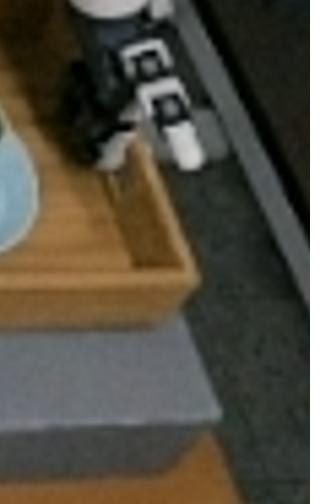

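Call:
move:
  arm1: {"joints":{"joint1_rad":-0.6418,"joint2_rad":1.3306,"joint4_rad":0.7353,"joint5_rad":0.3543,"joint6_rad":1.3604,"joint7_rad":0.8070},"min_time_s":4}
  arm3: {"joints":{"joint1_rad":-0.4309,"joint2_rad":0.9296,"joint4_rad":1.8865,"joint5_rad":-0.2395,"joint6_rad":0.7469,"joint7_rad":-3.3216},"min_time_s":4}

Call:
move:
  arm1: {"joints":{"joint1_rad":-0.6418,"joint2_rad":1.3388,"joint4_rad":0.7330,"joint5_rad":0.3547,"joint6_rad":1.3549,"joint7_rad":0.8049},"min_time_s":1.5}
  arm3: {"joints":{"joint1_rad":-0.4309,"joint2_rad":0.9414,"joint4_rad":1.8850,"joint5_rad":-0.2420,"joint6_rad":0.7370,"joint7_rad":-3.3181},"min_time_s":1.5}
  cameras: ["cam_high"]

Call:
zoom_image:
  camera: "cam_high"
  region: [392, 250, 432, 310]

Call:
zoom_image:
  camera: "cam_high"
  region: [455, 235, 495, 300]

Scene clock: 1703.57 s.
Joint torques (N m): arm1=[0.3 -28.83 2.19 -10.02 1.91 0.88 -0.1] | arm2=[-1.15 -0.43 0.19 -7.87 0.14 -0.55 -0.3] | arm3=[-0.32 -20.15 -1.63 -0.95 -0.55 2.83 -0.19] | arm4=[0.27 0.04 -0.66 -6.95 0.44 0 0.16]
Flange force (N): arm1=[12.9 -5.9 6.8] | arm2=[2.2 -0.6 0.2] | arm3=[1.2 -5.4 8.8] | arm4=[-0.2 -1.4 -1.4]
move: arm1 done; arm3 done
Joint velocities: within noise
arm1.joint_positions: joint1_rad=-0.642 joint2_rad=+1.331 joint3_rad=+0.000 joint4_rad=+0.735 joint5_rad=+0.354 joint6_rad=+1.360 joint7_rad=+0.807 hand_index_mcp=+0.750 hand_index_abd=-0.003 hand_index_pip=+0.244 hand_index_dip=-0.581 hand_middle_mcp=+0.748 hand_middle_abd=-0.003 hand_middle_pip=+0.245 hand_middle_dip=-0.575 hand_ring_mcp=+0.985 hand_ring_abd=+0.001 hand_ring_pip=+0.581 hand_ring_dip=-0.600 hand_thumb_cmc=+0.712 hand_thumb_axl=+0.677 hand_thumb_mcp=+0.224 hand_thumb_ipl=+0.168 hand_current_limit=+0.750 hand_speed=-0.300
arm1.joint_status: all done
arm1.hand_state: goal,goal,blocked,blocked,goal,goal,blocked,blocked,goal,goal,goal,goal,goal,goal,goal,goal
arm1.index_mcp_current_ma: 0
arm1.index_abd_current_ma: -5
arm1.index_pip_current_ma: 87
arm1.index_dip_current_ma: 69
arm1.middle_mcp_current_ma: -4
arm1.middle_abd_current_ma: -6
arm1.middle_pip_current_ma: 91
arm1.middle_dip_current_ma: 92
arm1.ring_mcp_current_ma: -12
arm1.ring_abd_current_ma: 1
arm1.ring_pip_current_ma: 2
arm1.ring_dip_current_ma: 8
arm1.thumb_cmc_current_ma: -4
arm1.thumb_axl_current_ma: -1
arm1.thumb_mcp_current_ma: -6
arm1.thumb_ipl_current_ma: -1
arm1.hand_goal_index_mcp: 0.750
arm1.hand_goal_index_abd: 0.000
arm1.hand_goal_index_pip: 0.216
arm1.hand_goal_index_dip: -0.604
arm1.hand_goal_middle_mcp: 0.750
arm1.hand_goal_middle_abd: 0.000
arm1.hand_goal_middle_pip: 0.216
arm1.hand_goal_middle_dip: -0.604
arm1.hand_goal_ring_mcp: 0.990
arm1.hand_goal_ring_abd: 0.000
arm1.hand_goal_ring_pip: 0.580
arm1.hand_goal_ring_dip: -0.604
arm1.hand_goal_thumb_cmc: 0.714
arm1.hand_goal_thumb_axl: 0.678
arm1.hand_goal_thumb_mcp: 0.226
arm1.hand_goal_thumb_ipl: 0.168
arm1.hand: x=-0.9968 y=-0.8926 z=+0.9236 quat_wxyz=(+0.154, -0.690, +0.690, -0.154) (m; scene frame)
arm2.joint_positions: joint1_rad=-0.613 joint2_rad=-0.358 joint3_rad=-0.122 joint4_rad=+1.455 joint5_rad=-0.035 joint6_rad=+1.934 joint7_rad=+1.782 hand_index_mcp=+0.753 hand_index_abd=+0.000 hand_index_pip=+0.577 hand_index_dip=+0.696 hand_middle_mcp=+0.753 hand_middle_abd=+0.000 hand_middle_pip=+0.577 hand_middle_dip=+0.696 hand_ring_mcp=+0.753 hand_ring_abd=+0.000 hand_ring_pip=+0.577 hand_ring_dip=+0.696 hand_thumb_cmc=+0.714 hand_thumb_axl=+0.677 hand_thumb_mcp=+0.223 hand_thumb_ipl=+0.168 hand_current_limit=+0.400 hand_speed=-0.600
arm2.joint_status: not commanded
arm2.hand_state: goal,goal,goal,goal,goal,goal,goal,goal,goal,goal,goal,goal,goal,goal,goal,goal
arm2.index_mcp_current_ma: 0
arm2.index_abd_current_ma: 0
arm2.index_pip_current_ma: 0
arm2.index_dip_current_ma: 0
arm2.middle_mcp_current_ma: 0
arm2.middle_abd_current_ma: 0
arm2.middle_pip_current_ma: 0
arm2.middle_dip_current_ma: 0
arm2.ring_mcp_current_ma: 0
arm2.ring_abd_current_ma: 0
arm2.ring_pip_current_ma: 0
arm2.ring_dip_current_ma: 0
arm2.thumb_cmc_current_ma: 0
arm2.thumb_axl_current_ma: 0
arm2.thumb_mcp_current_ma: 0
arm2.thumb_ipl_current_ma: 0
arm2.hand_goal_index_mcp: 0.754
arm2.hand_goal_index_abd: 0.000
arm2.hand_goal_index_pip: 0.576
arm2.hand_goal_index_dip: 0.696
arm2.hand_goal_middle_mcp: 0.754
arm2.hand_goal_middle_abd: 0.000
arm2.hand_goal_middle_pip: 0.576
arm2.hand_goal_middle_dip: 0.696
arm2.hand_goal_ring_mcp: 0.754
arm2.hand_goal_ring_abd: 0.000
arm2.hand_goal_ring_pip: 0.576
arm2.hand_goal_ring_dip: 0.696
arm2.hand_goal_thumb_cmc: 0.714
arm2.hand_goal_thumb_axl: 0.678
arm2.hand_goal_thumb_mcp: 0.226
arm2.hand_goal_thumb_ipl: 0.168
arm2.hand: x=+0.8347 y=-1.4437 z=+1.5478 quat_wxyz=(+0.005, +0.875, +0.481, -0.051) (m; scene frame)
arm3.joint_positions: joint1_rad=-0.431 joint2_rad=+0.930 joint3_rad=+0.000 joint4_rad=+1.887 joint5_rad=-0.240 joint6_rad=+0.747 joint7_rad=-3.322 hand_index_mcp=+0.999 hand_index_abd=-0.002 hand_index_pip=+0.614 hand_index_dip=-0.469 hand_middle_mcp=+0.999 hand_middle_abd=-0.001 hand_middle_pip=+0.613 hand_middle_dip=-0.472 hand_ring_mcp=-0.485 hand_ring_abd=+0.003 hand_ring_pip=-0.852 hand_ring_dip=+0.697 hand_thumb_cmc=+0.716 hand_thumb_axl=+0.677 hand_thumb_mcp=+0.224 hand_thumb_ipl=+0.168 hand_current_limit=+0.750 hand_speed=-0.300
arm3.joint_status: all done
arm3.hand_state: goal,goal,blocked,blocked,goal,goal,blocked,blocked,goal,goal,goal,goal,goal,goal,goal,goal
arm3.index_mcp_current_ma: 3
arm3.index_abd_current_ma: 0
arm3.index_pip_current_ma: 26
arm3.index_dip_current_ma: 25
arm3.middle_mcp_current_ma: 3
arm3.middle_abd_current_ma: 0
arm3.middle_pip_current_ma: 24
arm3.middle_dip_current_ma: 21
arm3.ring_mcp_current_ma: 6
arm3.ring_abd_current_ma: 0
arm3.ring_pip_current_ma: 0
arm3.ring_dip_current_ma: 0
arm3.thumb_cmc_current_ma: 0
arm3.thumb_axl_current_ma: 0
arm3.thumb_mcp_current_ma: 0
arm3.thumb_ipl_current_ma: 0
arm3.hand_goal_index_mcp: 0.990
arm3.hand_goal_index_abd: 0.000
arm3.hand_goal_index_pip: 0.580
arm3.hand_goal_index_dip: -0.502
arm3.hand_goal_middle_mcp: 0.990
arm3.hand_goal_middle_abd: 0.000
arm3.hand_goal_middle_pip: 0.580
arm3.hand_goal_middle_dip: -0.502
arm3.hand_goal_ring_mcp: -0.500
arm3.hand_goal_ring_abd: 0.000
arm3.hand_goal_ring_pip: -0.850
arm3.hand_goal_ring_dip: 0.700
arm3.hand_goal_thumb_cmc: 0.714
arm3.hand_goal_thumb_axl: 0.678
arm3.hand_goal_thumb_mcp: 0.226
arm3.hand_goal_thumb_ipl: 0.168
arm3.hand: x=-1.4617 y=-0.8955 z=+0.9922 quat_wxyz=(+0.154, +0.690, -0.690, -0.155) (m; scene frame)
arm4.joint_positions: joint1_rad=+0.000 joint2_rad=-0.397 joint3_rad=-0.083 joint4_rad=+1.428 joint5_rad=-0.008 joint6_rad=+2.038 joint7_rad=+1.608 hand_index_mcp=+0.753 hand_index_abd=+0.000 hand_index_pip=+0.577 hand_index_dip=+0.696 hand_middle_mcp=+0.753 hand_middle_abd=+0.000 hand_middle_pip=+0.577 hand_middle_dip=+0.696 hand_ring_mcp=+0.753 hand_ring_abd=+0.000 hand_ring_pip=+0.577 hand_ring_dip=+0.696 hand_thumb_cmc=+0.714 hand_thumb_axl=+0.677 hand_thumb_mcp=+0.224 hand_thumb_ipl=+0.168 hand_current_limit=+0.400 hand_speed=-0.600
arm4.joint_status: not commanded
arm4.hand_state: goal,goal,goal,goal,goal,goal,goal,goal,goal,goal,goal,goal,goal,goal,goal,goal
arm4.index_mcp_current_ma: 0
arm4.index_abd_current_ma: 0
arm4.index_pip_current_ma: 0
arm4.index_dip_current_ma: 0
arm4.middle_mcp_current_ma: 0
arm4.middle_abd_current_ma: 0
arm4.middle_pip_current_ma: 0
arm4.middle_dip_current_ma: 0
arm4.ring_mcp_current_ma: 0
arm4.ring_abd_current_ma: 0
arm4.ring_pip_current_ma: 0
arm4.ring_dip_current_ma: 0
arm4.thumb_cmc_current_ma: 0
arm4.thumb_axl_current_ma: 0
arm4.thumb_mcp_current_ma: 0
arm4.thumb_ipl_current_ma: 0
arm4.hand_goal_index_mcp: 0.754
arm4.hand_goal_index_abd: 0.000
arm4.hand_goal_index_pip: 0.576
arm4.hand_goal_index_dip: 0.696
arm4.hand_goal_middle_mcp: 0.754
arm4.hand_goal_middle_abd: 0.000
arm4.hand_goal_middle_pip: 0.576
arm4.hand_goal_middle_dip: 0.696
arm4.hand_goal_ring_mcp: 0.754
arm4.hand_goal_ring_abd: 0.000
arm4.hand_goal_ring_pip: 0.576
arm4.hand_goal_ring_dip: 0.696
arm4.hand_goal_thumb_cmc: 0.714
arm4.hand_goal_thumb_axl: 0.678
arm4.hand_goal_thumb_mcp: 0.226
arm4.hand_goal_thumb_ipl: 0.168
arm4.hand: x=+0.0874 y=-0.8948 z=+1.4996 quat_wxyz=(+0.018, +0.665, +0.746, -0.027) (m; scene frame)
pictures: none

Scene clock: 1705.37 s.
Joint torques (N m): arm1=[0.14 -24.68 1.37 -7.8 1.06 1.09 -0.04] | arm2=[-1.17 -0.41 0.16 -7.92 0.13 -0.58 -0.31] | arm3=[-0.33 -16.67 -1.03 -0.87 -0.24 1.36 -0.23] | arm4=[0.27 0.03 -0.69 -6.89 0.46 -0.03 0.16]
Flange force (N): arm1=[10.3 -7.3 1.3] | arm2=[2.3 -0.7 0.3] | arm3=[0.8 -1.3 -1.5] | arm4=[-0.3 -1.4 -1.8]
move: arm1 done; arm3 done
Joint velocities: within noise
arm1.joint_positions: joint1_rad=-0.642 joint2_rad=+1.339 joint3_rad=+0.000 joint4_rad=+0.733 joint5_rad=+0.355 joint6_rad=+1.355 joint7_rad=+0.805 hand_index_mcp=+0.748 hand_index_abd=-0.003 hand_index_pip=+0.219 hand_index_dip=-0.601 hand_middle_mcp=+0.749 hand_middle_abd=-0.004 hand_middle_pip=+0.219 hand_middle_dip=-0.600 hand_ring_mcp=+0.985 hand_ring_abd=+0.001 hand_ring_pip=+0.581 hand_ring_dip=-0.600 hand_thumb_cmc=+0.712 hand_thumb_axl=+0.677 hand_thumb_mcp=+0.224 hand_thumb_ipl=+0.168 hand_current_limit=+0.750 hand_speed=-0.300
arm1.joint_status: all done
arm1.hand_state: goal,goal,goal,goal,goal,goal,goal,goal,goal,goal,goal,goal,goal,goal,goal,goal
arm1.index_mcp_current_ma: -3
arm1.index_abd_current_ma: -6
arm1.index_pip_current_ma: 5
arm1.index_dip_current_ma: 7
arm1.middle_mcp_current_ma: -3
arm1.middle_abd_current_ma: -6
arm1.middle_pip_current_ma: 6
arm1.middle_dip_current_ma: 8
arm1.ring_mcp_current_ma: -12
arm1.ring_abd_current_ma: 1
arm1.ring_pip_current_ma: 2
arm1.ring_dip_current_ma: 8
arm1.thumb_cmc_current_ma: -4
arm1.thumb_axl_current_ma: -1
arm1.thumb_mcp_current_ma: -6
arm1.thumb_ipl_current_ma: -1
arm1.hand_goal_index_mcp: 0.750
arm1.hand_goal_index_abd: 0.000
arm1.hand_goal_index_pip: 0.216
arm1.hand_goal_index_dip: -0.604
arm1.hand_goal_middle_mcp: 0.750
arm1.hand_goal_middle_abd: 0.000
arm1.hand_goal_middle_pip: 0.216
arm1.hand_goal_middle_dip: -0.604
arm1.hand_goal_ring_mcp: 0.990
arm1.hand_goal_ring_abd: 0.000
arm1.hand_goal_ring_pip: 0.580
arm1.hand_goal_ring_dip: -0.604
arm1.hand_goal_thumb_cmc: 0.714
arm1.hand_goal_thumb_axl: 0.678
arm1.hand_goal_thumb_mcp: 0.226
arm1.hand_goal_thumb_ipl: 0.168
arm1.hand: x=-0.9968 y=-0.8927 z=+0.9186 quat_wxyz=(+0.154, -0.690, +0.690, -0.154) (m; scene frame)
arm2, arm4: as last shown
arm3.joint_positions: joint1_rad=-0.431 joint2_rad=+0.941 joint3_rad=+0.000 joint4_rad=+1.885 joint5_rad=-0.242 joint6_rad=+0.737 joint7_rad=-3.318 hand_index_mcp=+0.994 hand_index_abd=-0.002 hand_index_pip=+0.583 hand_index_dip=-0.499 hand_middle_mcp=+0.993 hand_middle_abd=-0.001 hand_middle_pip=+0.584 hand_middle_dip=-0.499 hand_ring_mcp=-0.485 hand_ring_abd=+0.003 hand_ring_pip=-0.852 hand_ring_dip=+0.697 hand_thumb_cmc=+0.716 hand_thumb_axl=+0.677 hand_thumb_mcp=+0.224 hand_thumb_ipl=+0.168 hand_current_limit=+0.750 hand_speed=-0.300
arm3.joint_status: all done
arm3.hand_state: goal,goal,goal,goal,goal,goal,goal,goal,goal,goal,goal,goal,goal,goal,goal,goal
arm3.index_mcp_current_ma: 0
arm3.index_abd_current_ma: 0
arm3.index_pip_current_ma: 0
arm3.index_dip_current_ma: 0
arm3.middle_mcp_current_ma: 0
arm3.middle_abd_current_ma: 0
arm3.middle_pip_current_ma: 0
arm3.middle_dip_current_ma: 0
arm3.ring_mcp_current_ma: 6
arm3.ring_abd_current_ma: 0
arm3.ring_pip_current_ma: 0
arm3.ring_dip_current_ma: 0
arm3.thumb_cmc_current_ma: 0
arm3.thumb_axl_current_ma: 0
arm3.thumb_mcp_current_ma: 0
arm3.thumb_ipl_current_ma: 0
arm3.hand_goal_index_mcp: 0.990
arm3.hand_goal_index_abd: 0.000
arm3.hand_goal_index_pip: 0.580
arm3.hand_goal_index_dip: -0.502
arm3.hand_goal_middle_mcp: 0.990
arm3.hand_goal_middle_abd: 0.000
arm3.hand_goal_middle_pip: 0.580
arm3.hand_goal_middle_dip: -0.502
arm3.hand_goal_ring_mcp: -0.500
arm3.hand_goal_ring_abd: 0.000
arm3.hand_goal_ring_pip: -0.850
arm3.hand_goal_ring_dip: 0.700
arm3.hand_goal_thumb_cmc: 0.714
arm3.hand_goal_thumb_axl: 0.678
arm3.hand_goal_thumb_mcp: 0.226
arm3.hand_goal_thumb_ipl: 0.168
arm3.hand: x=-1.4619 y=-0.8956 z=+0.9872 quat_wxyz=(+0.154, +0.690, -0.690, -0.155) (m; scene frame)
pictures: cam_high
Images, in order (width x height): cam_high 672x504.

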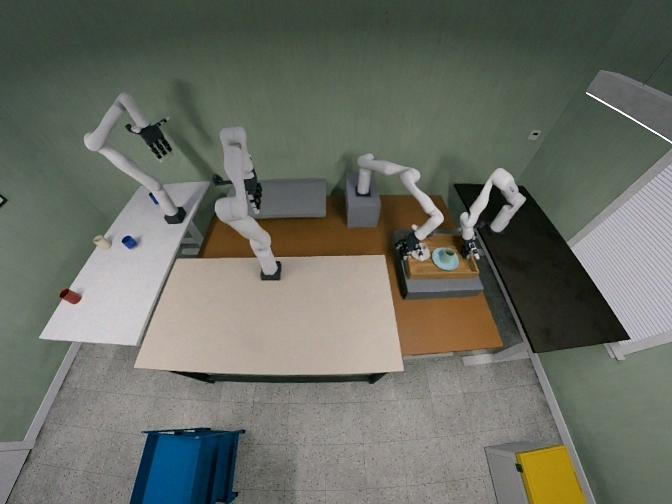

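Scaled by 8.400 from the camera's 672x504 image, which has a finer 960x720 frame.

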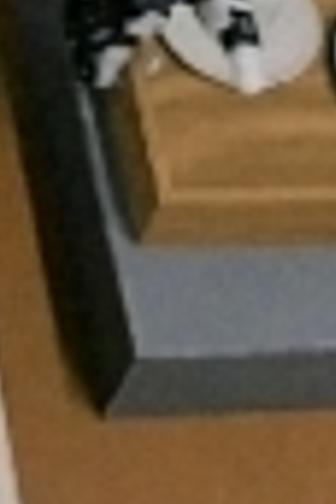

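Scaled by 7.754 from the camera's 672x504 image, which has a finer 960x720 frame.

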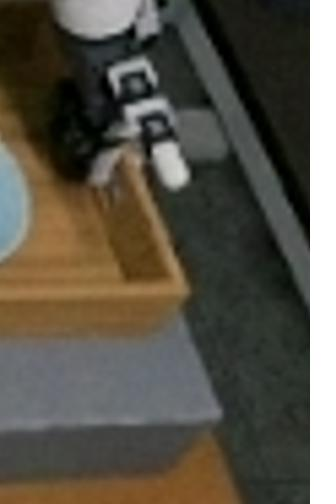

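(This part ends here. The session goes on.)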